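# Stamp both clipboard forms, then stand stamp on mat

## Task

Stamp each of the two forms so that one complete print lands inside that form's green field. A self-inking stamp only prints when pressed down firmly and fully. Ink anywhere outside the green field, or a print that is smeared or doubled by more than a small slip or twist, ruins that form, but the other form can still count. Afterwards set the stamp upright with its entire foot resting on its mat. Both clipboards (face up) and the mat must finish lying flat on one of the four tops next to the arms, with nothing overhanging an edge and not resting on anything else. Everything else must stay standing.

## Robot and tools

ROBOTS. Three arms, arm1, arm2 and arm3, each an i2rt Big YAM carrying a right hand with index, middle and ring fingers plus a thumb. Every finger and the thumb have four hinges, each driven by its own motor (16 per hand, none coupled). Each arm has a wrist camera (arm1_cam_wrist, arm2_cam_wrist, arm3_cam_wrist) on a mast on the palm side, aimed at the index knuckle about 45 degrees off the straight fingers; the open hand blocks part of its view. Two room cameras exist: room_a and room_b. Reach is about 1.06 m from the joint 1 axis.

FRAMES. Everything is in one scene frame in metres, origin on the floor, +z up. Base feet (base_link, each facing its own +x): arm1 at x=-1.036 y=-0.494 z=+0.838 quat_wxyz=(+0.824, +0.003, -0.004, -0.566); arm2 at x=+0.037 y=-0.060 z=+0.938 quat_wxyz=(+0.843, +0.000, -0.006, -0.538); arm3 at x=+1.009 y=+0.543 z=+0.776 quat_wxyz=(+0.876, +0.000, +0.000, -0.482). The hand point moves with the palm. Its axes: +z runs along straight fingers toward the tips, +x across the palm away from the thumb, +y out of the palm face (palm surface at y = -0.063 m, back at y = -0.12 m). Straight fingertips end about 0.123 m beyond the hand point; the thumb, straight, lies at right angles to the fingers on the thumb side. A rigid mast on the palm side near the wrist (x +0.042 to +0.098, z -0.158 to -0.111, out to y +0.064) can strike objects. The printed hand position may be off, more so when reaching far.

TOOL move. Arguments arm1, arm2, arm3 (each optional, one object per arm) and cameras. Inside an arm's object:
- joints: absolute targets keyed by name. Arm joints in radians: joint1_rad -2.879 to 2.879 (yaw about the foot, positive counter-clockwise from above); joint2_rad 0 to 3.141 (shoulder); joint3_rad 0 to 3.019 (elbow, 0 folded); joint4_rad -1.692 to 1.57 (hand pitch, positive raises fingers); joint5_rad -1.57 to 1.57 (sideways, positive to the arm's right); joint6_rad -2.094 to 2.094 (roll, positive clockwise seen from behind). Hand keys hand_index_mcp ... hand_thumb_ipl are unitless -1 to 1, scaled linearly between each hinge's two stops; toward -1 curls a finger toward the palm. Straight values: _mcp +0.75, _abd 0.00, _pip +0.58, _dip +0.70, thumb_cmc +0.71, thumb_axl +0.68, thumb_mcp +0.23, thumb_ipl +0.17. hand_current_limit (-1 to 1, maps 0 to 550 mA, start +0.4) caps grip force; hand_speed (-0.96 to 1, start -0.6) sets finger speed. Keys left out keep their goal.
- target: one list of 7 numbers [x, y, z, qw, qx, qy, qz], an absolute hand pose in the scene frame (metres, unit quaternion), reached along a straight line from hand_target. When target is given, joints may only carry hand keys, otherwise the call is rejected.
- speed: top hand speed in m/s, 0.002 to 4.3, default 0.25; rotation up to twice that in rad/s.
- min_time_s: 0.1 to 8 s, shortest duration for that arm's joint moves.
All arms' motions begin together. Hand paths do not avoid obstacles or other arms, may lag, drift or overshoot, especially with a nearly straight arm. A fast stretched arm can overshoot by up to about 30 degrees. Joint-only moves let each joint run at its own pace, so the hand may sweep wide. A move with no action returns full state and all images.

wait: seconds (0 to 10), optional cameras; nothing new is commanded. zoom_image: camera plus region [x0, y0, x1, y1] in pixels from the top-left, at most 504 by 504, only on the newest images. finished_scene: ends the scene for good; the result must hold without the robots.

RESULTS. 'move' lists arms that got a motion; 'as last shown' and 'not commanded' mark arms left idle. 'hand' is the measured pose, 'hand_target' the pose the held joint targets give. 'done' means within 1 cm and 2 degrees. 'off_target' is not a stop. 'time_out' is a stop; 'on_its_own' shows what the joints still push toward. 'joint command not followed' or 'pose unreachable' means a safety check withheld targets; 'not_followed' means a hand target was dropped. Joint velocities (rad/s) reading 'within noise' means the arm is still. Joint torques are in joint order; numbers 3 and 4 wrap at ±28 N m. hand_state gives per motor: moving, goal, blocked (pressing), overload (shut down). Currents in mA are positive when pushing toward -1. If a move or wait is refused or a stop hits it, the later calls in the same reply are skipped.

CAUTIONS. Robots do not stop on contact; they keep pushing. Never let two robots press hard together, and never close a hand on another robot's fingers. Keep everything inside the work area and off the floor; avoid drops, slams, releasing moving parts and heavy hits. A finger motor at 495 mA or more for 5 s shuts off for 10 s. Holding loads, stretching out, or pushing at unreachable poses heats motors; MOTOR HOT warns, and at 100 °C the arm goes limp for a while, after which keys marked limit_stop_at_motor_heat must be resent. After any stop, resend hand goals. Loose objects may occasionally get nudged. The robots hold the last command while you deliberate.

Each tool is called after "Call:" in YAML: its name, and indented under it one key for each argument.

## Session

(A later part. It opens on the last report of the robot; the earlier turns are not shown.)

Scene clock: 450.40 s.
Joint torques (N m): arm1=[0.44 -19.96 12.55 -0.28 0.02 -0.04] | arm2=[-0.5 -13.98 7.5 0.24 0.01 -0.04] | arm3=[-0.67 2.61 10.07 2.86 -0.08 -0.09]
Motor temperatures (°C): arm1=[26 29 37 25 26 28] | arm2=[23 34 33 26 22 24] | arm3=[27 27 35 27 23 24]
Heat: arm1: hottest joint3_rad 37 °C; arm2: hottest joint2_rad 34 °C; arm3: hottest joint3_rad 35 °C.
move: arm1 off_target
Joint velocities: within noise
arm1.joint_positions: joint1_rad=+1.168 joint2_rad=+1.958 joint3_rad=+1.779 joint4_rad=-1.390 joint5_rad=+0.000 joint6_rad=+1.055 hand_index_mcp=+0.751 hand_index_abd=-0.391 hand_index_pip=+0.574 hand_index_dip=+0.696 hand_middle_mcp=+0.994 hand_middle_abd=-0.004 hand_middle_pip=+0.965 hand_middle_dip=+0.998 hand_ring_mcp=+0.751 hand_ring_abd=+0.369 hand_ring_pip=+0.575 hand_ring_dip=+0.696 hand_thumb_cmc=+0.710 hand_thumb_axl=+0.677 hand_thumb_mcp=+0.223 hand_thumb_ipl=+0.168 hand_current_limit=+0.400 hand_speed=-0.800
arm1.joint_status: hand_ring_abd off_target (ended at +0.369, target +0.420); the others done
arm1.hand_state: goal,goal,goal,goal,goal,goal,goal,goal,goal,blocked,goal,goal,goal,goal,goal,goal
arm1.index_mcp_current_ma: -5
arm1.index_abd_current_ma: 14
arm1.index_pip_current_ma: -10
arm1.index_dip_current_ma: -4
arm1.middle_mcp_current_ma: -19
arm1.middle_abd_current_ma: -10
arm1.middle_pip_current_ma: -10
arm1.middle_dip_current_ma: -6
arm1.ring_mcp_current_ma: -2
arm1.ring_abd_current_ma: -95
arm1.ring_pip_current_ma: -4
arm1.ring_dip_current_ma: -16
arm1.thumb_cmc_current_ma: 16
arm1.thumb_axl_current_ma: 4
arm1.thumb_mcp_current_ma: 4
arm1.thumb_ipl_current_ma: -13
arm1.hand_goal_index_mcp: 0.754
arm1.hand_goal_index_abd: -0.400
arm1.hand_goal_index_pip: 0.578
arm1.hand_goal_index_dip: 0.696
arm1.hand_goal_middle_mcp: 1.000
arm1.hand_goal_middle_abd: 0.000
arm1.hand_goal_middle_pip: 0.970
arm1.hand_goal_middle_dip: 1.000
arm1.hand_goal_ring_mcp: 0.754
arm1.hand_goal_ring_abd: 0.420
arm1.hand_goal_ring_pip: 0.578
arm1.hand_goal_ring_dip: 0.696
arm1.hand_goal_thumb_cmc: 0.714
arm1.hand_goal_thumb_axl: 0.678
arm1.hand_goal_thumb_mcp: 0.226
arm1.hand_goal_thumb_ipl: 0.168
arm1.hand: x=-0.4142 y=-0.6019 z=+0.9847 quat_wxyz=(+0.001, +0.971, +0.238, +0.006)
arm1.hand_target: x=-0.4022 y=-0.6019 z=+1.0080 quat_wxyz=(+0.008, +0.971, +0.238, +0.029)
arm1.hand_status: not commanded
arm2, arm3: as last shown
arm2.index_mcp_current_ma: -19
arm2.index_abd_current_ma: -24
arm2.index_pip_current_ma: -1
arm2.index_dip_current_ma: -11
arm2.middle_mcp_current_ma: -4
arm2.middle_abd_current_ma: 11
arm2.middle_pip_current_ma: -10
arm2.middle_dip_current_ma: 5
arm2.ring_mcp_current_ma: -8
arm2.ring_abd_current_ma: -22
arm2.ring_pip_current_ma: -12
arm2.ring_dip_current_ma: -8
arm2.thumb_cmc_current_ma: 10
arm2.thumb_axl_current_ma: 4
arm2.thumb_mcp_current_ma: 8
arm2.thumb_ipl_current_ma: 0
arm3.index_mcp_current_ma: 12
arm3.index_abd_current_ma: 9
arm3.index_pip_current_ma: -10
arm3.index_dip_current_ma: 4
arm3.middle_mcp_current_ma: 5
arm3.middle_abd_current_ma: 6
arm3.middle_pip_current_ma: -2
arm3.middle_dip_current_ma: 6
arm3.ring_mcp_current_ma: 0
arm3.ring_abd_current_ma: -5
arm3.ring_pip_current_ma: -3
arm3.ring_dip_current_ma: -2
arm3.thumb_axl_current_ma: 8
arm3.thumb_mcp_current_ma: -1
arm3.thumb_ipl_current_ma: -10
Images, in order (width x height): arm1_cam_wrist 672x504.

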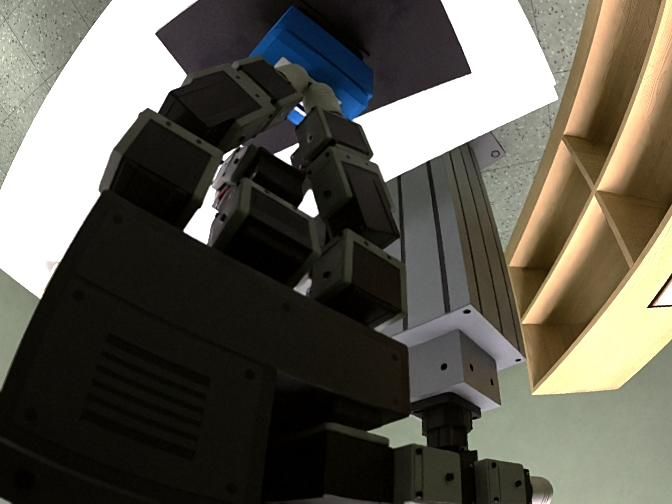

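Call:
move:
  arm1: {"joints": {"hand_index_abd": 0.34, "hand_ring_abd": -0.42, "hand_speed": -0.6}}
  cameras: ["arm1_cam_wrist", "room_a", "room_b"]

Call:
zoom_image:
  camera: "room_b"
  region: [190, 210, 280, 300]

Call:
zoom_image:
  camera: "room_a"
  region: [370, 190, 460, 280]

Scene clock: 453.33 s.
Joint torques (N m): arm1=[0.44 -19.9 12.56 -0.27 0.02 -0.04] | arm2=[-0.56 -13.92 7.5 0.23 0.01 -0.04] | arm3=[-0.32 2.37 9.89 2.69 -0.08 -0.13]
Motor temperatures (°C): arm1=[26 29 37 25 26 28] | arm2=[23 34 33 26 22 24] | arm3=[27 27 35 27 23 24]
Heat: arm1: hottest joint3_rad 37 °C; arm2: hottest joint2_rad 34 °C; arm3: hottest joint3_rad 35 °C.
move: arm1 done
Joint velocities: within noise
arm1.joint_positions: joint1_rad=+1.168 joint2_rad=+1.958 joint3_rad=+1.779 joint4_rad=-1.390 joint5_rad=+0.000 joint6_rad=+1.055 hand_index_mcp=+0.751 hand_index_abd=+0.337 hand_index_pip=+0.574 hand_index_dip=+0.696 hand_middle_mcp=+0.994 hand_middle_abd=-0.004 hand_middle_pip=+0.965 hand_middle_dip=+0.998 hand_ring_mcp=+0.751 hand_ring_abd=-0.415 hand_ring_pip=+0.575 hand_ring_dip=+0.696 hand_thumb_cmc=+0.710 hand_thumb_axl=+0.677 hand_thumb_mcp=+0.223 hand_thumb_ipl=+0.168 hand_current_limit=+0.400 hand_speed=-0.600
arm1.joint_status: all done
arm1.hand_state: goal,goal,goal,goal,goal,goal,goal,goal,goal,goal,goal,goal,goal,goal,goal,goal
arm1.index_mcp_current_ma: -6
arm1.index_abd_current_ma: -21
arm1.index_pip_current_ma: 2
arm1.index_dip_current_ma: -13
arm1.middle_mcp_current_ma: -9
arm1.middle_abd_current_ma: -12
arm1.middle_pip_current_ma: 0
arm1.middle_dip_current_ma: -4
arm1.ring_mcp_current_ma: -7
arm1.ring_abd_current_ma: -7
arm1.ring_pip_current_ma: -6
arm1.ring_dip_current_ma: -1
arm1.thumb_cmc_current_ma: -2
arm1.thumb_axl_current_ma: 8
arm1.thumb_mcp_current_ma: -9
arm1.thumb_ipl_current_ma: 3
arm1.hand_goal_index_mcp: 0.754
arm1.hand_goal_index_abd: 0.340
arm1.hand_goal_index_pip: 0.578
arm1.hand_goal_index_dip: 0.696
arm1.hand_goal_middle_mcp: 1.000
arm1.hand_goal_middle_abd: 0.000
arm1.hand_goal_middle_pip: 0.970
arm1.hand_goal_middle_dip: 1.000
arm1.hand_goal_ring_mcp: 0.754
arm1.hand_goal_ring_abd: -0.420
arm1.hand_goal_ring_pip: 0.578
arm1.hand_goal_ring_dip: 0.696
arm1.hand_goal_thumb_cmc: 0.714
arm1.hand_goal_thumb_axl: 0.678
arm1.hand_goal_thumb_mcp: 0.226
arm1.hand_goal_thumb_ipl: 0.168
arm1.hand: x=-0.4142 y=-0.6019 z=+0.9847 quat_wxyz=(+0.001, +0.971, +0.238, +0.006)
arm1.hand_target: x=-0.4022 y=-0.6019 z=+1.0080 quat_wxyz=(+0.008, +0.971, +0.238, +0.029)
arm1.hand_status: not commanded
arm2, arm3: as last shown
arm2.index_mcp_current_ma: 16
arm2.index_abd_current_ma: -7
arm2.index_pip_current_ma: -4
arm2.index_dip_current_ma: -28
arm2.middle_mcp_current_ma: 5
arm2.middle_abd_current_ma: -3
arm2.middle_pip_current_ma: 10
arm2.middle_dip_current_ma: -16
arm2.ring_mcp_current_ma: -25
arm2.ring_abd_current_ma: -9
arm2.ring_pip_current_ma: 4
arm2.ring_dip_current_ma: -3
arm2.thumb_cmc_current_ma: 15
arm2.thumb_axl_current_ma: 11
arm2.thumb_mcp_current_ma: -6
arm2.thumb_ipl_current_ma: 11
arm3.index_mcp_current_ma: 9
arm3.index_pip_current_ma: 3
arm3.index_dip_current_ma: -5
arm3.middle_mcp_current_ma: 8
arm3.middle_abd_current_ma: 5
arm3.middle_pip_current_ma: 2
arm3.middle_dip_current_ma: 2
arm3.ring_mcp_current_ma: -9
arm3.ring_abd_current_ma: -4
arm3.ring_pip_current_ma: -8
arm3.ring_dip_current_ma: 8
arm3.thumb_cmc_current_ma: 13
arm3.thumb_axl_current_ma: 11
arm3.thumb_mcp_current_ma: -2
arm3.thumb_ipl_current_ma: -8
Images, in order (width x height): arm1_cam_wrist 672x504, room_a 672x504, room_b 672x504.

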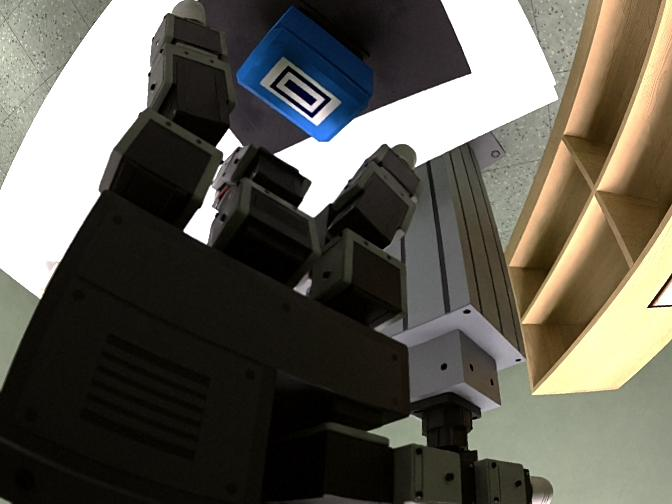

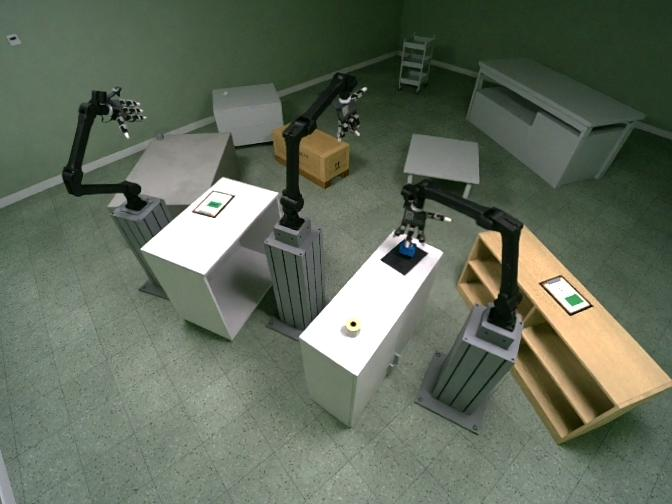

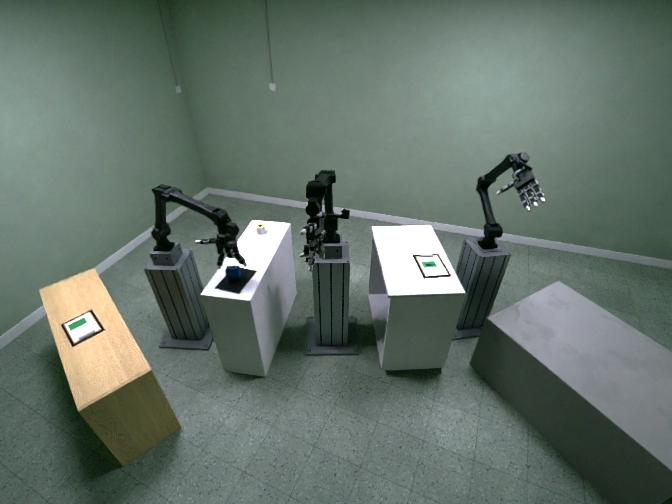

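Scaled by 5.600 from the camera's image (finer frame: 960x720).

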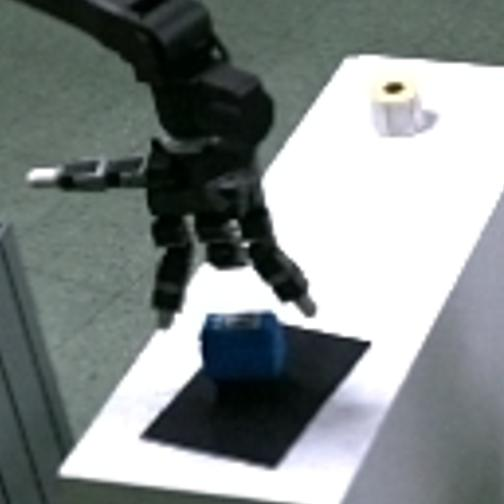

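Scaled by 5.600 from the camera's image (finer frame: 960x720).

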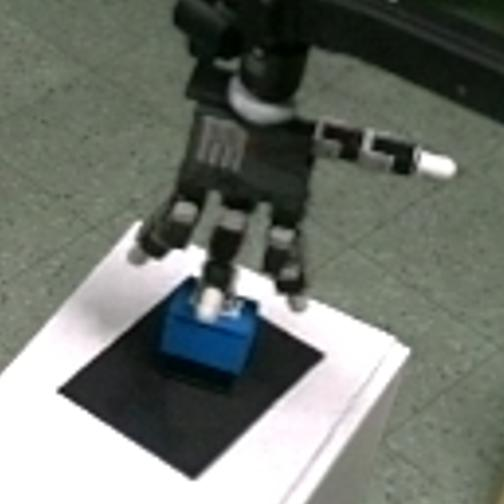

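Call:
move:
  arm1: {"joints": {"joint1_rad": 1.188, "joint2_rad": 1.944, "joint3_rad": 1.705, "joint4_rad": -1.300, "joint5_rad": 0, "joint6_rad": 1.056}, "min_time_s": 1.2}
  cameras: ["arm1_cam_wrist", "room_b"]

Call:
zoom_image:
  camera: "arm1_cam_wrist"
  region: [140, 0, 440, 220]

Call:
zoom_image:
  camera: "room_b"
  region: [190, 210, 280, 300]

Scene clock: 456.37 s.
Joint torques (N m): arm1=[1.14 -20.37 8.87 0.34 0.02 -0.04] | arm2=[-0.5 -13.98 7.5 0.23 0.01 -0.04] | arm3=[-0.09 2.61 9.88 2.61 -0.08 -0.1]
Motor temperatures (°C): arm1=[26 29 38 25 26 28] | arm2=[23 34 33 26 22 24] | arm3=[27 27 36 27 23 24]
Heat: arm1: hottest joint3_rad 38 °C; arm2: hottest joint2_rad 34 °C; arm3: hottest joint3_rad 36 °C.
move: arm1 done
Joint velocities: within noise
arm1.joint_positions: joint1_rad=+1.179 joint2_rad=+1.958 joint3_rad=+1.702 joint4_rad=-1.310 joint5_rad=+0.000 joint6_rad=+1.055 hand_index_mcp=+0.751 hand_index_abd=+0.337 hand_index_pip=+0.574 hand_index_dip=+0.696 hand_middle_mcp=+0.994 hand_middle_abd=-0.004 hand_middle_pip=+0.965 hand_middle_dip=+0.998 hand_ring_mcp=+0.751 hand_ring_abd=-0.415 hand_ring_pip=+0.575 hand_ring_dip=+0.696 hand_thumb_cmc=+0.710 hand_thumb_axl=+0.677 hand_thumb_mcp=+0.223 hand_thumb_ipl=+0.168 hand_current_limit=+0.400 hand_speed=-0.600
arm1.joint_status: all done
arm1.hand_state: goal,goal,goal,goal,goal,goal,goal,goal,goal,goal,goal,goal,goal,goal,goal,goal
arm1.index_mcp_current_ma: -7
arm1.index_abd_current_ma: -14
arm1.index_pip_current_ma: 11
arm1.index_dip_current_ma: -3
arm1.middle_mcp_current_ma: -11
arm1.middle_abd_current_ma: 1
arm1.middle_pip_current_ma: 18
arm1.middle_dip_current_ma: 12
arm1.ring_mcp_current_ma: -14
arm1.ring_abd_current_ma: -2
arm1.ring_pip_current_ma: 9
arm1.ring_dip_current_ma: -15
arm1.thumb_cmc_current_ma: -13
arm1.thumb_axl_current_ma: 8
arm1.thumb_mcp_current_ma: 1
arm1.thumb_ipl_current_ma: 2
arm1.hand_goal_index_mcp: 0.754
arm1.hand_goal_index_abd: 0.340
arm1.hand_goal_index_pip: 0.578
arm1.hand_goal_index_dip: 0.696
arm1.hand_goal_middle_mcp: 1.000
arm1.hand_goal_middle_abd: 0.000
arm1.hand_goal_middle_pip: 0.970
arm1.hand_goal_middle_dip: 1.000
arm1.hand_goal_ring_mcp: 0.754
arm1.hand_goal_ring_abd: -0.420
arm1.hand_goal_ring_pip: 0.578
arm1.hand_goal_ring_dip: 0.696
arm1.hand_goal_thumb_cmc: 0.714
arm1.hand_goal_thumb_axl: 0.678
arm1.hand_goal_thumb_mcp: 0.226
arm1.hand_goal_thumb_ipl: 0.168
arm1.hand: x=-0.4185 y=-0.5953 z=+0.9560 quat_wxyz=(+0.001, +0.970, +0.243, +0.007)
arm1.hand_target: x=-0.4141 y=-0.5895 z=+0.9661 quat_wxyz=(+0.005, +0.969, +0.247, +0.021)
arm1.hand_status: not commanded
arm2, arm3: as last shown
arm2.index_mcp_current_ma: 19
arm2.index_abd_current_ma: -20
arm2.index_pip_current_ma: -15
arm2.index_dip_current_ma: 6
arm2.middle_mcp_current_ma: -9
arm2.middle_abd_current_ma: 3
arm2.middle_pip_current_ma: 9
arm2.middle_dip_current_ma: -1
arm2.ring_mcp_current_ma: -6
arm2.ring_abd_current_ma: -1
arm2.ring_pip_current_ma: -14
arm2.ring_dip_current_ma: -12
arm2.thumb_cmc_current_ma: 11
arm2.thumb_axl_current_ma: 22
arm2.thumb_mcp_current_ma: 20
arm2.thumb_ipl_current_ma: 5
arm3.index_mcp_current_ma: 21
arm3.index_abd_current_ma: 8
arm3.index_pip_current_ma: 10
arm3.index_dip_current_ma: -6
arm3.middle_mcp_current_ma: -6
arm3.middle_abd_current_ma: -30
arm3.middle_pip_current_ma: -3
arm3.middle_dip_current_ma: -3
arm3.ring_mcp_current_ma: -6
arm3.ring_pip_current_ma: 2
arm3.ring_dip_current_ma: 3
arm3.thumb_cmc_current_ma: 9
arm3.thumb_axl_current_ma: 6
arm3.thumb_mcp_current_ma: -11
arm3.thumb_ipl_current_ma: -15
Images, in order (width x height): arm1_cam_wrist 672x504, room_b 672x504.

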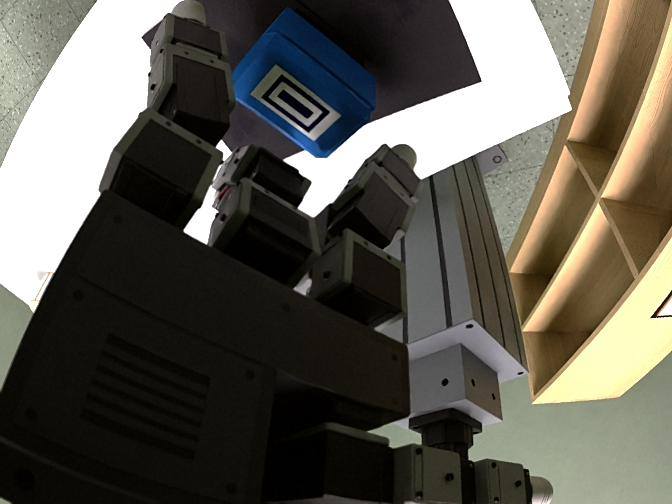

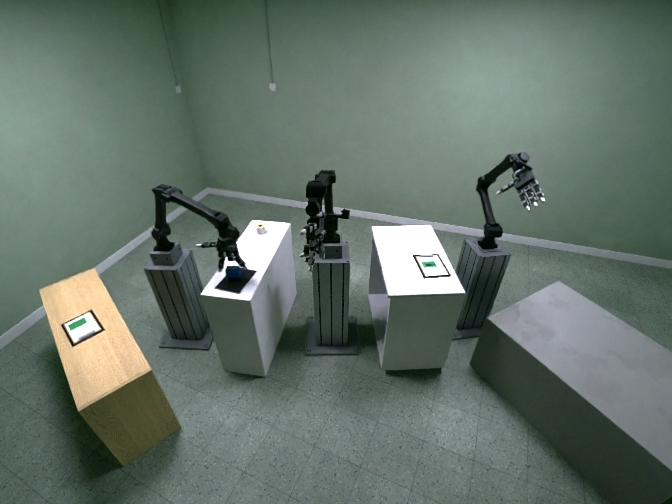

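Scaled by 1.680 from the camera's image (finer frame: 960x720).

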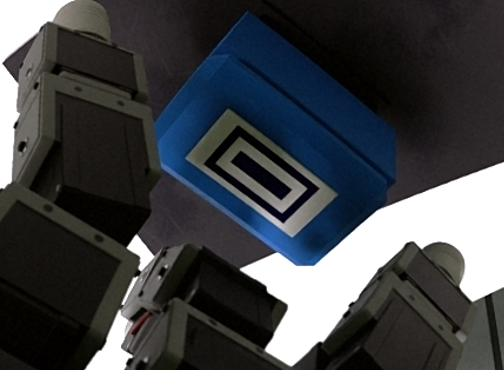

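Scaled by 5.600 from the camera's image (finer frame: 960x720).

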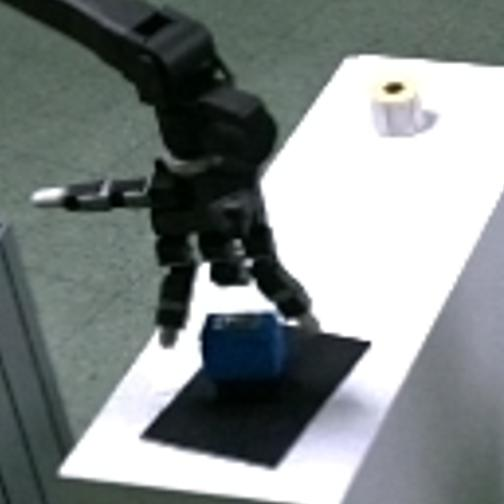

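Call:
move:
  arm1: {"joints": {"hand_index_abd": -0.4, "hand_ring_abd": 0.42, "hand_speed": -0.85}}
  cameras: ["arm1_cam_wrist"]

Call:
zoom_image:
  camera: "arm1_cam_wrist"
  region: [140, 0, 440, 220]

Scene clock: 458.67 s.
Joint torques (N m): arm1=[1.08 -20.31 8.85 0.34 -0.01 -0.04] | arm2=[-0.5 -13.92 7.5 0.23 0.01 -0.04] | arm3=[-0.32 2.32 9.74 2.85 -0.1 -0.11]
Motor temperatures (°C): arm1=[26 30 37 25 26 28] | arm2=[23 34 33 26 22 24] | arm3=[27 27 36 27 23 24]
Heat: arm1: hottest joint3_rad 37 °C; arm2: hottest joint2_rad 34 °C; arm3: hottest joint3_rad 36 °C.
move: arm1 off_target
Joint velocities: within noise
arm1.joint_positions: joint1_rad=+1.179 joint2_rad=+1.958 joint3_rad=+1.702 joint4_rad=-1.310 joint5_rad=+0.000 joint6_rad=+1.055 hand_index_mcp=+0.751 hand_index_abd=+0.031 hand_index_pip=+0.580 hand_index_dip=+0.696 hand_middle_mcp=+0.994 hand_middle_abd=-0.003 hand_middle_pip=+0.965 hand_middle_dip=+0.998 hand_ring_mcp=+0.751 hand_ring_abd=-0.075 hand_ring_pip=+0.575 hand_ring_dip=+0.696 hand_thumb_cmc=+0.710 hand_thumb_axl=+0.677 hand_thumb_mcp=+0.223 hand_thumb_ipl=+0.168 hand_current_limit=+0.400 hand_speed=-0.850
arm1.joint_status: hand_index_abd off_target (ended at +0.031, target -0.400); hand_ring_abd off_target (ended at -0.075, target +0.420); the others done
arm1.hand_state: goal,blocked,goal,goal,goal,goal,goal,goal,goal,blocked,goal,goal,goal,goal,goal,goal
arm1.index_mcp_current_ma: -14
arm1.index_abd_current_ma: 383
arm1.index_pip_current_ma: 19
arm1.index_dip_current_ma: -17
arm1.middle_mcp_current_ma: -11
arm1.middle_abd_current_ma: -11
arm1.middle_pip_current_ma: 6
arm1.middle_dip_current_ma: 4
arm1.ring_mcp_current_ma: 4
arm1.ring_abd_current_ma: -377
arm1.ring_pip_current_ma: -10
arm1.ring_dip_current_ma: -2
arm1.thumb_cmc_current_ma: 11
arm1.thumb_axl_current_ma: 10
arm1.thumb_mcp_current_ma: -8
arm1.thumb_ipl_current_ma: -18
arm1.hand_goal_index_mcp: 0.754
arm1.hand_goal_index_abd: -0.400
arm1.hand_goal_index_pip: 0.578
arm1.hand_goal_index_dip: 0.696
arm1.hand_goal_middle_mcp: 1.000
arm1.hand_goal_middle_abd: 0.000
arm1.hand_goal_middle_pip: 0.970
arm1.hand_goal_middle_dip: 1.000
arm1.hand_goal_ring_mcp: 0.754
arm1.hand_goal_ring_abd: 0.420
arm1.hand_goal_ring_pip: 0.578
arm1.hand_goal_ring_dip: 0.696
arm1.hand_goal_thumb_cmc: 0.714
arm1.hand_goal_thumb_axl: 0.678
arm1.hand_goal_thumb_mcp: 0.226
arm1.hand_goal_thumb_ipl: 0.168
arm1.hand: x=-0.4185 y=-0.5954 z=+0.9561 quat_wxyz=(+0.002, +0.970, +0.243, +0.007)
arm1.hand_target: x=-0.4141 y=-0.5895 z=+0.9661 quat_wxyz=(+0.005, +0.969, +0.247, +0.021)
arm1.hand_status: not commanded
arm2, arm3: as last shown
arm2.index_mcp_current_ma: -12
arm2.index_abd_current_ma: -27
arm2.index_pip_current_ma: -7
arm2.index_dip_current_ma: -7
arm2.middle_mcp_current_ma: 2
arm2.middle_abd_current_ma: -15
arm2.middle_pip_current_ma: -20
arm2.middle_dip_current_ma: -9
arm2.ring_mcp_current_ma: -26
arm2.ring_abd_current_ma: -23
arm2.ring_pip_current_ma: 3
arm2.ring_dip_current_ma: -8
arm2.thumb_cmc_current_ma: 14
arm2.thumb_mcp_current_ma: -1
arm2.thumb_ipl_current_ma: -2
arm3.index_mcp_current_ma: 12
arm3.index_abd_current_ma: 2
arm3.index_pip_current_ma: -3
arm3.index_dip_current_ma: -4
arm3.middle_mcp_current_ma: 0
arm3.middle_abd_current_ma: -15
arm3.middle_pip_current_ma: 5
arm3.middle_dip_current_ma: 13
arm3.ring_mcp_current_ma: -7
arm3.ring_abd_current_ma: -15
arm3.ring_pip_current_ma: -8
arm3.ring_dip_current_ma: -9
arm3.thumb_cmc_current_ma: 10
arm3.thumb_axl_current_ma: 17
arm3.thumb_mcp_current_ma: -9
arm3.thumb_ipl_current_ma: -11
Images, in order (width x height): arm1_cam_wrist 672x504.

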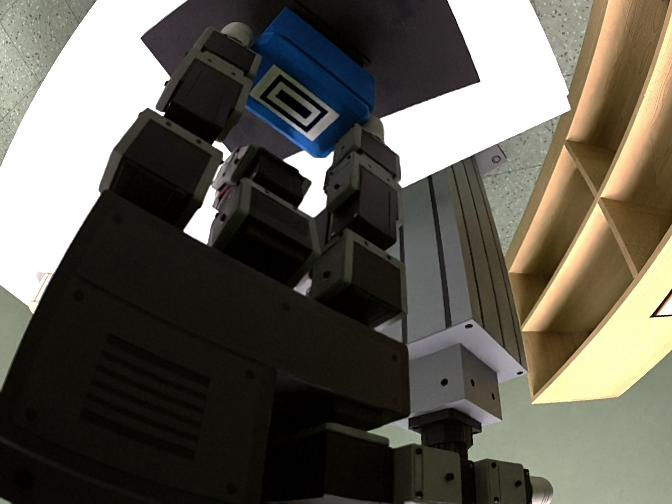

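Scaled by 1.680 from the camera's image (finer frame: 960x720).

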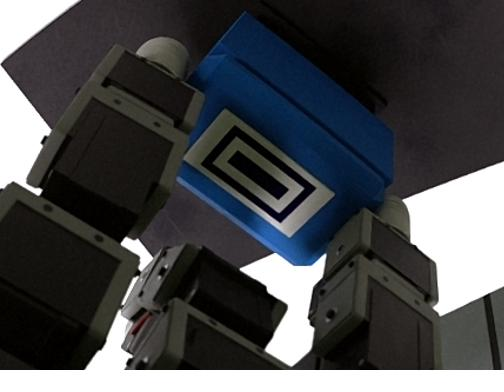

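Call:
move:
  arm1: {"target": [-0.4130, -0.5900, 1.08, 0.004, 0.97, 0.243, 0.015], "speed": 0.2}
  cameras: ["arm1_cam_wrist", "room_b"]

Call:
zoom_image:
  camera: "room_b"
  region: [190, 190, 280, 300]

Scene clock: 460.53 s.
Joint torques (N m): arm1=[1.14 -19.49 12.74 -0.43 0.04 0.02] | arm2=[-0.56 -13.98 7.51 0.24 0.01 -0.04] | arm3=[-0.15 2.26 10 2.76 -0.09 -0.09]
Motor temperatures (°C): arm1=[26 30 37 25 26 28] | arm2=[23 34 33 26 22 24] | arm3=[27 27 36 27 23 24]
Heat: arm1: hottest joint3_rad 37 °C; arm2: hottest joint2_rad 34 °C; arm3: hottest joint3_rad 36 °C.
move: arm1 off_target
Joint velocities: within noise
arm1.joint_positions: joint1_rad=+1.179 joint2_rad=+1.932 joint3_rad=+1.934 joint4_rad=-1.595 joint5_rad=+0.000 joint6_rad=+1.057 hand_index_mcp=+0.751 hand_index_abd=+0.030 hand_index_pip=+0.574 hand_index_dip=+0.693 hand_middle_mcp=+0.994 hand_middle_abd=-0.001 hand_middle_pip=+0.965 hand_middle_dip=+0.998 hand_ring_mcp=+0.750 hand_ring_abd=-0.075 hand_ring_pip=+0.575 hand_ring_dip=+0.692 hand_thumb_cmc=+0.711 hand_thumb_axl=+0.677 hand_thumb_mcp=+0.223 hand_thumb_ipl=+0.168 hand_current_limit=+0.400 hand_speed=-0.850
arm1.joint_status: not commanded
arm1.hand_state: goal,blocked,goal,goal,goal,goal,goal,goal,goal,blocked,goal,goal,goal,goal,goal,goal
arm1.index_mcp_current_ma: -17
arm1.index_abd_current_ma: 395
arm1.index_pip_current_ma: 5
arm1.index_dip_current_ma: -8
arm1.middle_mcp_current_ma: -12
arm1.middle_abd_current_ma: -12
arm1.middle_pip_current_ma: -3
arm1.middle_dip_current_ma: 0
arm1.ring_mcp_current_ma: -10
arm1.ring_abd_current_ma: -384
arm1.ring_pip_current_ma: 10
arm1.ring_dip_current_ma: 9
arm1.thumb_cmc_current_ma: -13
arm1.thumb_axl_current_ma: 14
arm1.thumb_mcp_current_ma: -9
arm1.thumb_ipl_current_ma: -2
arm1.hand_goal_index_mcp: 0.754
arm1.hand_goal_index_abd: -0.400
arm1.hand_goal_index_pip: 0.578
arm1.hand_goal_index_dip: 0.696
arm1.hand_goal_middle_mcp: 1.000
arm1.hand_goal_middle_abd: 0.000
arm1.hand_goal_middle_pip: 0.970
arm1.hand_goal_middle_dip: 1.000
arm1.hand_goal_ring_mcp: 0.754
arm1.hand_goal_ring_abd: 0.420
arm1.hand_goal_ring_pip: 0.578
arm1.hand_goal_ring_dip: 0.696
arm1.hand_goal_thumb_cmc: 0.714
arm1.hand_goal_thumb_axl: 0.678
arm1.hand_goal_thumb_mcp: 0.226
arm1.hand_goal_thumb_ipl: 0.168
arm1.hand: x=-0.4225 y=-0.5952 z=+1.0580 quat_wxyz=(-0.002, +0.970, +0.242, -0.006)
arm1.hand_target: x=-0.4139 y=-0.5899 z=+1.0798 quat_wxyz=(+0.004, +0.970, +0.243, +0.015)
arm1.hand_status: off_target (0.024 m and 2.5 deg from the pose sent, 0.124 m and 0.9 deg at the start)
arm2, arm3: as last shown
arm2.index_mcp_current_ma: 1
arm2.index_abd_current_ma: -15
arm2.index_pip_current_ma: -25
arm2.index_dip_current_ma: 2
arm2.middle_mcp_current_ma: -13
arm2.middle_abd_current_ma: -13
arm2.middle_pip_current_ma: 17
arm2.middle_dip_current_ma: 6
arm2.ring_mcp_current_ma: -2
arm2.ring_abd_current_ma: -8
arm2.ring_pip_current_ma: -8
arm2.ring_dip_current_ma: -7
arm2.thumb_cmc_current_ma: 15
arm2.thumb_axl_current_ma: 20
arm2.thumb_mcp_current_ma: 21
arm2.thumb_ipl_current_ma: -9
arm3.index_mcp_current_ma: 10
arm3.index_abd_current_ma: 5
arm3.index_pip_current_ma: 7
arm3.index_dip_current_ma: -11
arm3.middle_mcp_current_ma: -2
arm3.middle_abd_current_ma: -14
arm3.middle_pip_current_ma: -8
arm3.middle_dip_current_ma: 4
arm3.ring_mcp_current_ma: 1
arm3.ring_abd_current_ma: -13
arm3.ring_pip_current_ma: -12
arm3.ring_dip_current_ma: 2
arm3.thumb_cmc_current_ma: 12
arm3.thumb_axl_current_ma: 5
arm3.thumb_mcp_current_ma: -14
arm3.thumb_ipl_current_ma: -5
Images, in order (width x height): arm1_cam_wrist 672x504, room_b 672x504.

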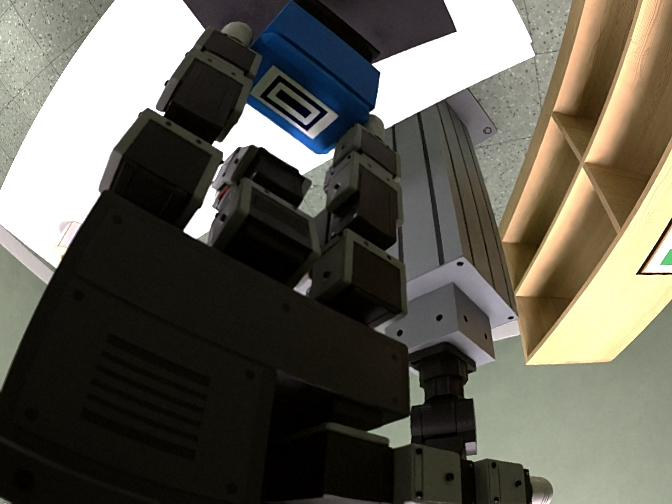

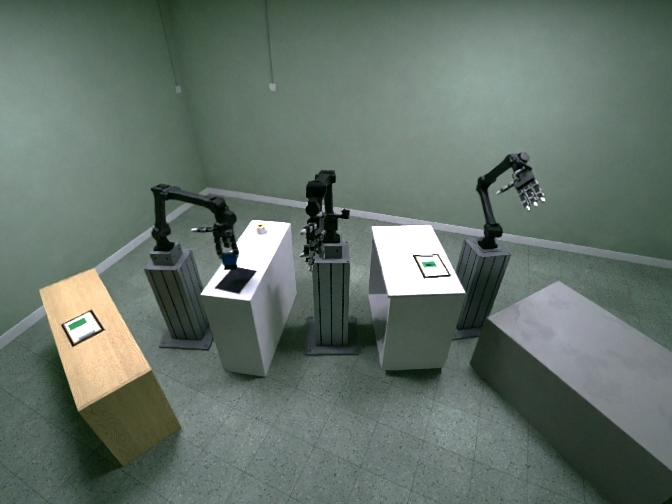

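Scaled by 4.582 from the camera's image (finer frame: 960x720).

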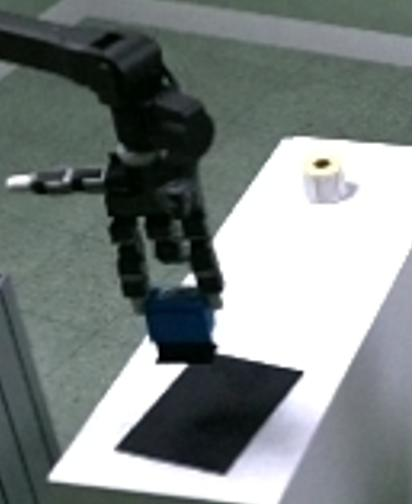

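Call:
move:
  arm1: {"joints": {"joint1_rad": -0.651, "joint2_rad": 1.93, "joint3_rad": 1.97, "joint4_rad": -1.60, "joint5_rad": 0, "joint6_rad": -1.524}, "min_time_s": 5}
  cameras: ["arm1_cam_wrist", "room_a"]

Call:
move:
  arm1: {"joints": {"joint1_rad": -0.651, "joint2_rad": 2.22, "joint3_rad": 2.04, "joint4_rad": -1.355, "joint5_rad": 0, "joint6_rad": -1.524}, "min_time_s": 2.5}
  cameras: ["arm1_cam_wrist", "room_a", "room_b"]

Scene clock: 467.73 s.
Joint torques (N m): arm1=[1.2 -19.6 11.93 -0.27 -0.18 -0.12] | arm2=[-0.56 -13.92 7.5 0.23 0.01 -0.04] | arm3=[-0.15 2.9 9.88 2.76 -0.08 -0.09]
Motor temperatures (°C): arm1=[26 30 38 25 26 28] | arm2=[23 34 33 26 22 24] | arm3=[27 27 36 27 23 24]
Heat: arm1: hottest joint3_rad 38 °C; arm2: hottest joint2_rad 34 °C; arm3: hottest joint3_rad 36 °C.
move: arm1 done
Joint velocities: within noise
arm1.joint_positions: joint1_rad=-0.660 joint2_rad=+1.934 joint3_rad=+1.934 joint4_rad=-1.595 joint5_rad=+0.002 joint6_rad=-1.516 hand_index_mcp=+0.750 hand_index_abd=+0.030 hand_index_pip=+0.574 hand_index_dip=+0.692 hand_middle_mcp=+0.994 hand_middle_abd=-0.002 hand_middle_pip=+0.965 hand_middle_dip=+0.998 hand_ring_mcp=+0.759 hand_ring_abd=-0.075 hand_ring_pip=+0.584 hand_ring_dip=+0.700 hand_thumb_cmc=+0.717 hand_thumb_axl=+0.677 hand_thumb_mcp=+0.223 hand_thumb_ipl=+0.168 hand_current_limit=+0.400 hand_speed=-0.850
arm1.joint_status: all done
arm1.hand_state: goal,blocked,goal,goal,goal,goal,goal,goal,goal,blocked,goal,goal,goal,goal,goal,goal
arm1.index_mcp_current_ma: -21
arm1.index_abd_current_ma: 403
arm1.index_pip_current_ma: 10
arm1.index_dip_current_ma: -4
arm1.middle_mcp_current_ma: -25
arm1.middle_abd_current_ma: -17
arm1.middle_pip_current_ma: 3
arm1.middle_dip_current_ma: 3
arm1.ring_mcp_current_ma: 15
arm1.ring_abd_current_ma: -381
arm1.ring_pip_current_ma: 2
arm1.ring_dip_current_ma: 26
arm1.thumb_cmc_current_ma: 6
arm1.thumb_axl_current_ma: -7
arm1.thumb_mcp_current_ma: -8
arm1.thumb_ipl_current_ma: -8
arm1.hand_goal_index_mcp: 0.754
arm1.hand_goal_index_abd: -0.400
arm1.hand_goal_index_pip: 0.578
arm1.hand_goal_index_dip: 0.696
arm1.hand_goal_middle_mcp: 1.000
arm1.hand_goal_middle_abd: 0.000
arm1.hand_goal_middle_pip: 0.970
arm1.hand_goal_middle_dip: 1.000
arm1.hand_goal_ring_mcp: 0.754
arm1.hand_goal_ring_abd: 0.420
arm1.hand_goal_ring_pip: 0.578
arm1.hand_goal_ring_dip: 0.696
arm1.hand_goal_thumb_cmc: 0.714
arm1.hand_goal_thumb_axl: 0.678
arm1.hand_goal_thumb_mcp: 0.226
arm1.hand_goal_thumb_ipl: 0.168
arm1.hand: x=-1.1383 y=-1.1150 z=+1.0489 quat_wxyz=(-0.005, +0.819, +0.574, +0.013)
arm1.hand_target: x=-1.1342 y=-1.1222 z=+1.0660 quat_wxyz=(+0.006, +0.814, +0.581, +0.000)
arm1.hand_status: not commanded
arm2.joint_positions: joint1_rad=-0.095 joint2_rad=+1.708 joint3_rad=+2.007 joint4_rad=-1.591 joint5_rad=+0.007 joint6_rad=-1.299 hand_index_mcp=+0.745 hand_index_abd=+0.321 hand_index_pip=+0.573 hand_index_dip=+0.690 hand_middle_mcp=+0.988 hand_middle_abd=-0.009 hand_middle_pip=+0.961 hand_middle_dip=+0.996 hand_ring_mcp=+0.744 hand_ring_abd=-0.402 hand_ring_pip=+0.574 hand_ring_dip=+0.691 hand_thumb_cmc=+0.721 hand_thumb_axl=+0.677 hand_thumb_mcp=+0.219 hand_thumb_ipl=+0.168 hand_current_limit=+0.400 hand_speed=-0.800
arm2.joint_status: not commanded
arm2.hand_state: goal,goal,goal,goal,goal,goal,goal,goal,goal,goal,goal,goal,goal,goal,goal,goal
arm2.index_mcp_current_ma: 8
arm2.index_abd_current_ma: 3
arm2.index_pip_current_ma: -6
arm2.index_dip_current_ma: -6
arm2.middle_mcp_current_ma: -10
arm2.middle_abd_current_ma: 1
arm2.middle_pip_current_ma: -1
arm2.middle_dip_current_ma: -12
arm2.ring_mcp_current_ma: -11
arm2.ring_abd_current_ma: 8
arm2.ring_pip_current_ma: -4
arm2.ring_dip_current_ma: -3
arm2.thumb_cmc_current_ma: 16
arm2.thumb_axl_current_ma: 9
arm2.thumb_mcp_current_ma: -11
arm2.thumb_ipl_current_ma: 0
arm2.hand_goal_index_mcp: 0.754
arm2.hand_goal_index_abd: 0.340
arm2.hand_goal_index_pip: 0.578
arm2.hand_goal_index_dip: 0.696
arm2.hand_goal_middle_mcp: 1.000
arm2.hand_goal_middle_abd: 0.000
arm2.hand_goal_middle_pip: 0.970
arm2.hand_goal_middle_dip: 1.000
arm2.hand_goal_ring_mcp: 0.754
arm2.hand_goal_ring_abd: -0.420
arm2.hand_goal_ring_pip: 0.578
arm2.hand_goal_ring_dip: 0.696
arm2.hand_goal_thumb_cmc: 0.714
arm2.hand_goal_thumb_axl: 0.678
arm2.hand_goal_thumb_mcp: 0.226
arm2.hand_goal_thumb_ipl: 0.168
arm2.hand: x=+0.3087 y=-0.6153 z=+1.3267 quat_wxyz=(+0.128, +0.676, +0.722, -0.066)
arm2.hand_target: x=+0.3041 y=-0.6123 z=+1.3268 quat_wxyz=(+0.124, +0.679, +0.720, -0.065)
arm2.hand_status: not commanded
arm3: as last shown
arm3.index_mcp_current_ma: 14
arm3.index_abd_current_ma: 7
arm3.index_pip_current_ma: 6
arm3.index_dip_current_ma: -10
arm3.middle_mcp_current_ma: 7
arm3.middle_abd_current_ma: -9
arm3.middle_pip_current_ma: 5
arm3.middle_dip_current_ma: 10
arm3.ring_mcp_current_ma: -18
arm3.ring_abd_current_ma: -10
arm3.ring_pip_current_ma: -20
arm3.ring_dip_current_ma: 6
arm3.thumb_cmc_current_ma: 10
arm3.thumb_axl_current_ma: 15
arm3.thumb_mcp_current_ma: 2
arm3.thumb_ipl_current_ma: -13
Images, in order (width x height): arm1_cam_wrist 672x504, room_a 672x504.

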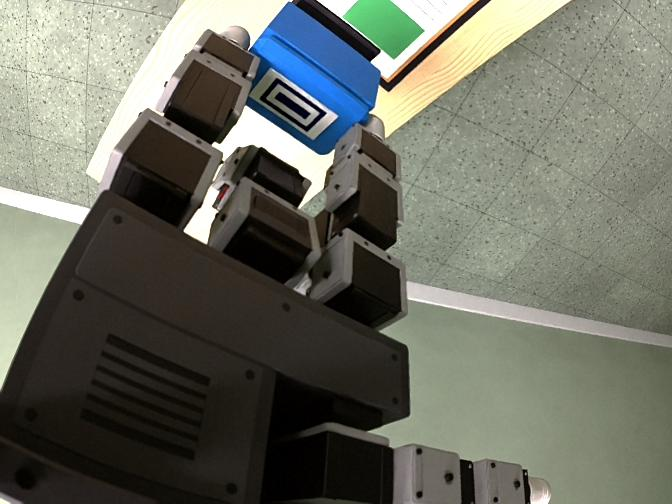

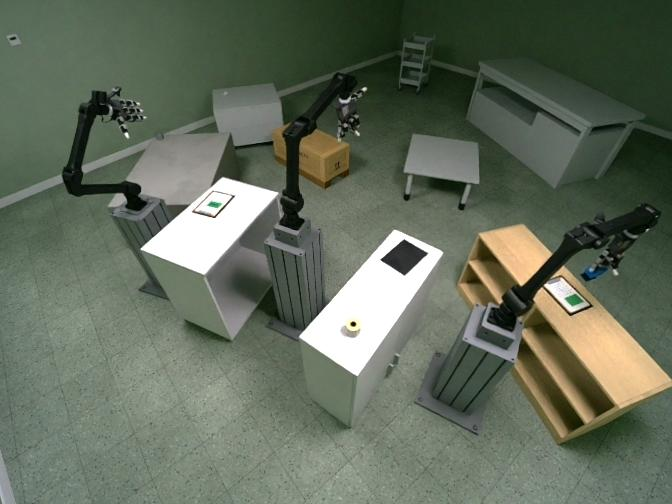

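Scene clock: 470.80 s.
Joint torques (N m): arm1=[1.26 -23.36 12.93 0.28 -0.19 -0.11] | arm2=[-0.5 -13.86 7.49 0.23 0.01 -0.04] | arm3=[-0.32 2.73 9.99 2.76 -0.11 -0.08]
Motor temperatures (°C): arm1=[26 30 38 25 26 28] | arm2=[23 34 33 26 22 24] | arm3=[27 27 36 27 23 24]
Heat: arm1: hottest joint3_rad 38 °C; arm2: hottest joint2_rad 34 °C; arm3: hottest joint3_rad 36 °C.
move: arm1 done
Joint velocities: within noise
arm1.joint_positions: joint1_rad=-0.660 joint2_rad=+2.232 joint3_rad=+1.989 joint4_rad=-1.365 joint5_rad=+0.002 joint6_rad=-1.516 hand_index_mcp=+0.750 hand_index_abd=+0.030 hand_index_pip=+0.574 hand_index_dip=+0.692 hand_middle_mcp=+0.994 hand_middle_abd=-0.002 hand_middle_pip=+0.965 hand_middle_dip=+0.998 hand_ring_mcp=+0.759 hand_ring_abd=-0.075 hand_ring_pip=+0.584 hand_ring_dip=+0.700 hand_thumb_cmc=+0.717 hand_thumb_axl=+0.677 hand_thumb_mcp=+0.223 hand_thumb_ipl=+0.168 hand_current_limit=+0.400 hand_speed=-0.850
arm1.joint_status: all done
arm1.hand_state: goal,blocked,goal,goal,goal,goal,goal,goal,goal,blocked,goal,goal,goal,goal,goal,goal
arm1.index_mcp_current_ma: 1
arm1.index_abd_current_ma: 387
arm1.index_pip_current_ma: 19
arm1.index_dip_current_ma: 8
arm1.middle_mcp_current_ma: -25
arm1.middle_abd_current_ma: -11
arm1.middle_pip_current_ma: 1
arm1.middle_dip_current_ma: 3
arm1.ring_mcp_current_ma: 4
arm1.ring_abd_current_ma: -380
arm1.ring_pip_current_ma: 17
arm1.ring_dip_current_ma: 14
arm1.thumb_cmc_current_ma: 15
arm1.thumb_axl_current_ma: 1
arm1.thumb_mcp_current_ma: -26
arm1.thumb_ipl_current_ma: -13
arm1.hand_goal_index_mcp: 0.754
arm1.hand_goal_index_abd: -0.400
arm1.hand_goal_index_pip: 0.578
arm1.hand_goal_index_dip: 0.696
arm1.hand_goal_middle_mcp: 1.000
arm1.hand_goal_middle_abd: 0.000
arm1.hand_goal_middle_pip: 0.970
arm1.hand_goal_middle_dip: 1.000
arm1.hand_goal_ring_mcp: 0.754
arm1.hand_goal_ring_abd: 0.420
arm1.hand_goal_ring_pip: 0.578
arm1.hand_goal_ring_dip: 0.696
arm1.hand_goal_thumb_cmc: 0.714
arm1.hand_goal_thumb_axl: 0.678
arm1.hand_goal_thumb_mcp: 0.226
arm1.hand_goal_thumb_ipl: 0.168
arm1.hand: x=-1.1578 y=-1.1855 z=+0.8837 quat_wxyz=(-0.009, +0.818, +0.574, +0.018)
arm1.hand_target: x=-1.1566 y=-1.2052 z=+0.9126 quat_wxyz=(+0.014, +0.814, +0.581, -0.009)
arm1.hand_status: not commanded
arm2, arm3: as last shown
arm2.index_mcp_current_ma: 11
arm2.index_abd_current_ma: -2
arm2.index_pip_current_ma: -2
arm2.index_dip_current_ma: -14
arm2.middle_mcp_current_ma: -16
arm2.middle_abd_current_ma: -14
arm2.middle_pip_current_ma: 4
arm2.middle_dip_current_ma: -21
arm2.ring_mcp_current_ma: -15
arm2.ring_abd_current_ma: -2
arm2.ring_pip_current_ma: -25
arm2.ring_dip_current_ma: -6
arm2.thumb_cmc_current_ma: 24
arm2.thumb_axl_current_ma: 7
arm2.thumb_mcp_current_ma: -12
arm2.thumb_ipl_current_ma: -1
arm3.index_mcp_current_ma: 12
arm3.index_abd_current_ma: -3
arm3.index_pip_current_ma: -13
arm3.index_dip_current_ma: -9
arm3.middle_mcp_current_ma: 4
arm3.middle_abd_current_ma: -18
arm3.middle_pip_current_ma: 3
arm3.middle_dip_current_ma: 2
arm3.ring_mcp_current_ma: -10
arm3.ring_abd_current_ma: -5
arm3.ring_pip_current_ma: 20
arm3.ring_dip_current_ma: -2
arm3.thumb_cmc_current_ma: 8
arm3.thumb_mcp_current_ma: -8
arm3.thumb_ipl_current_ma: -9
Images, in order (width x height): arm1_cam_wrist 672x504, room_a 672x504, room_b 672x504.

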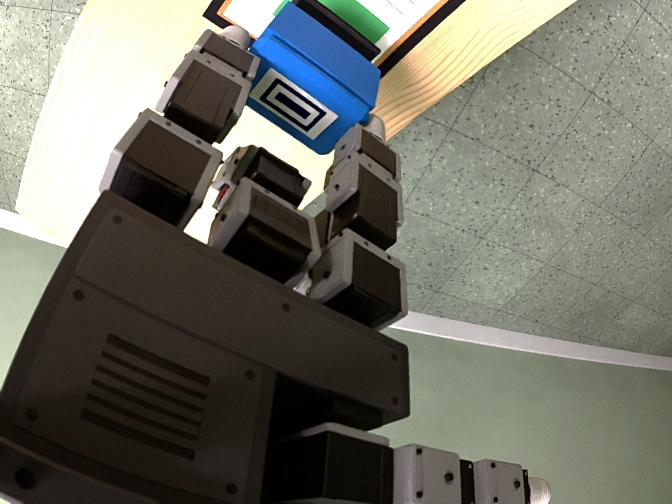

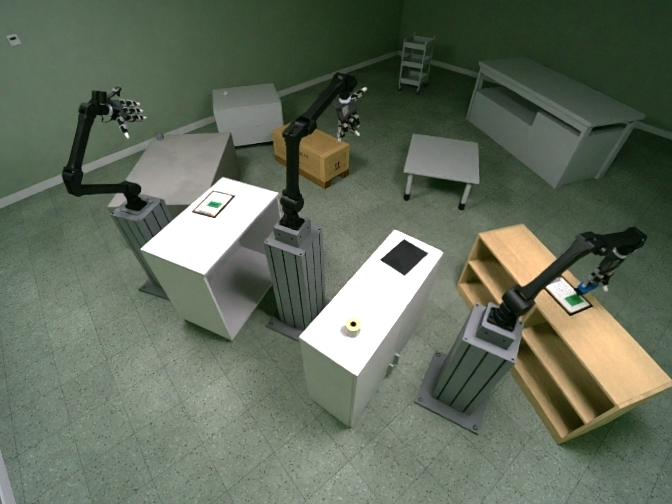

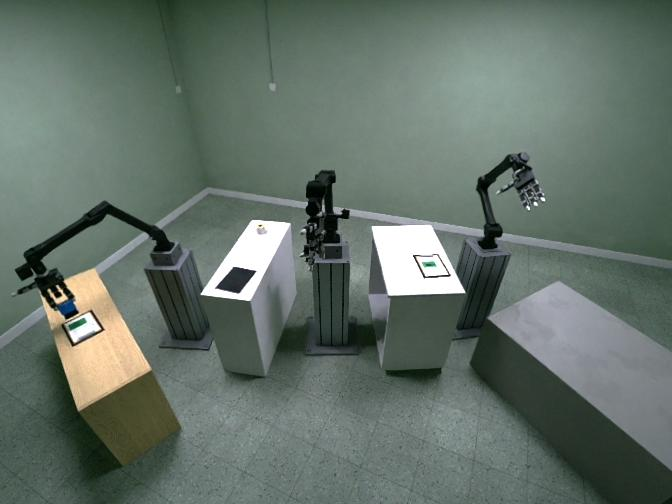

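Call:
zoom_image:
  camera: "arm1_cam_wrist"
  region: [200, 0, 480, 160]

Call:
zoom_image:
  camera: "room_b"
  region: [10, 260, 130, 370]

Call:
zoom_image:
  camera: "room_a"
  region: [530, 230, 650, 340]

Scaled by 1.800 from the camera's image (finer frame: 960x720).

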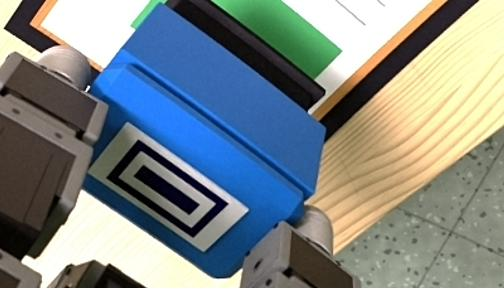

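Scaled by 4.200 from the camera's image (finer frame: 960x720).

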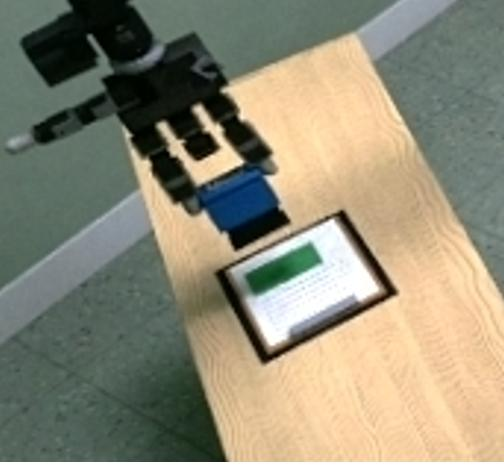

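Scaled by 4.200 from the camera's image (finer frame: 960x720).

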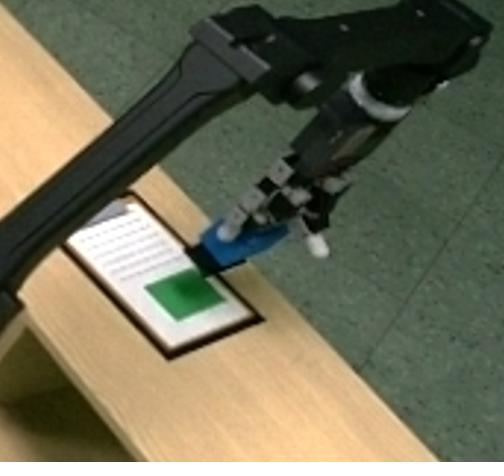

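Call:
zoom_image:
  camera: "room_b"
  region: [405, 240, 465, 290]

Call:
zoom_image:
  camera: "room_a"
  region: [185, 185, 245, 225]

Scaled by 8.400 from the camera's image (finer frame: 960x720).

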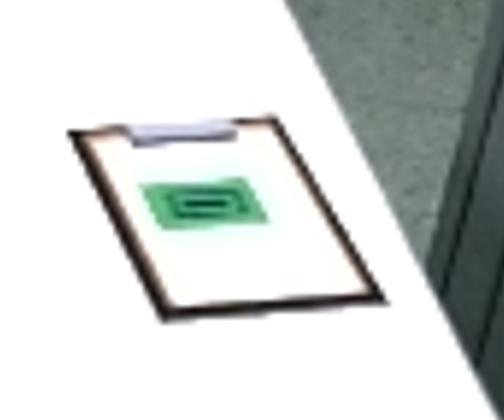

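Scaled by 8.400 from the camera's image (finer frame: 960x720).

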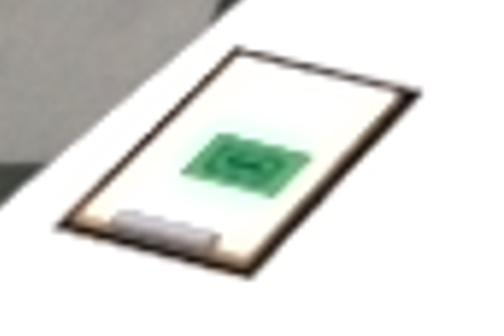

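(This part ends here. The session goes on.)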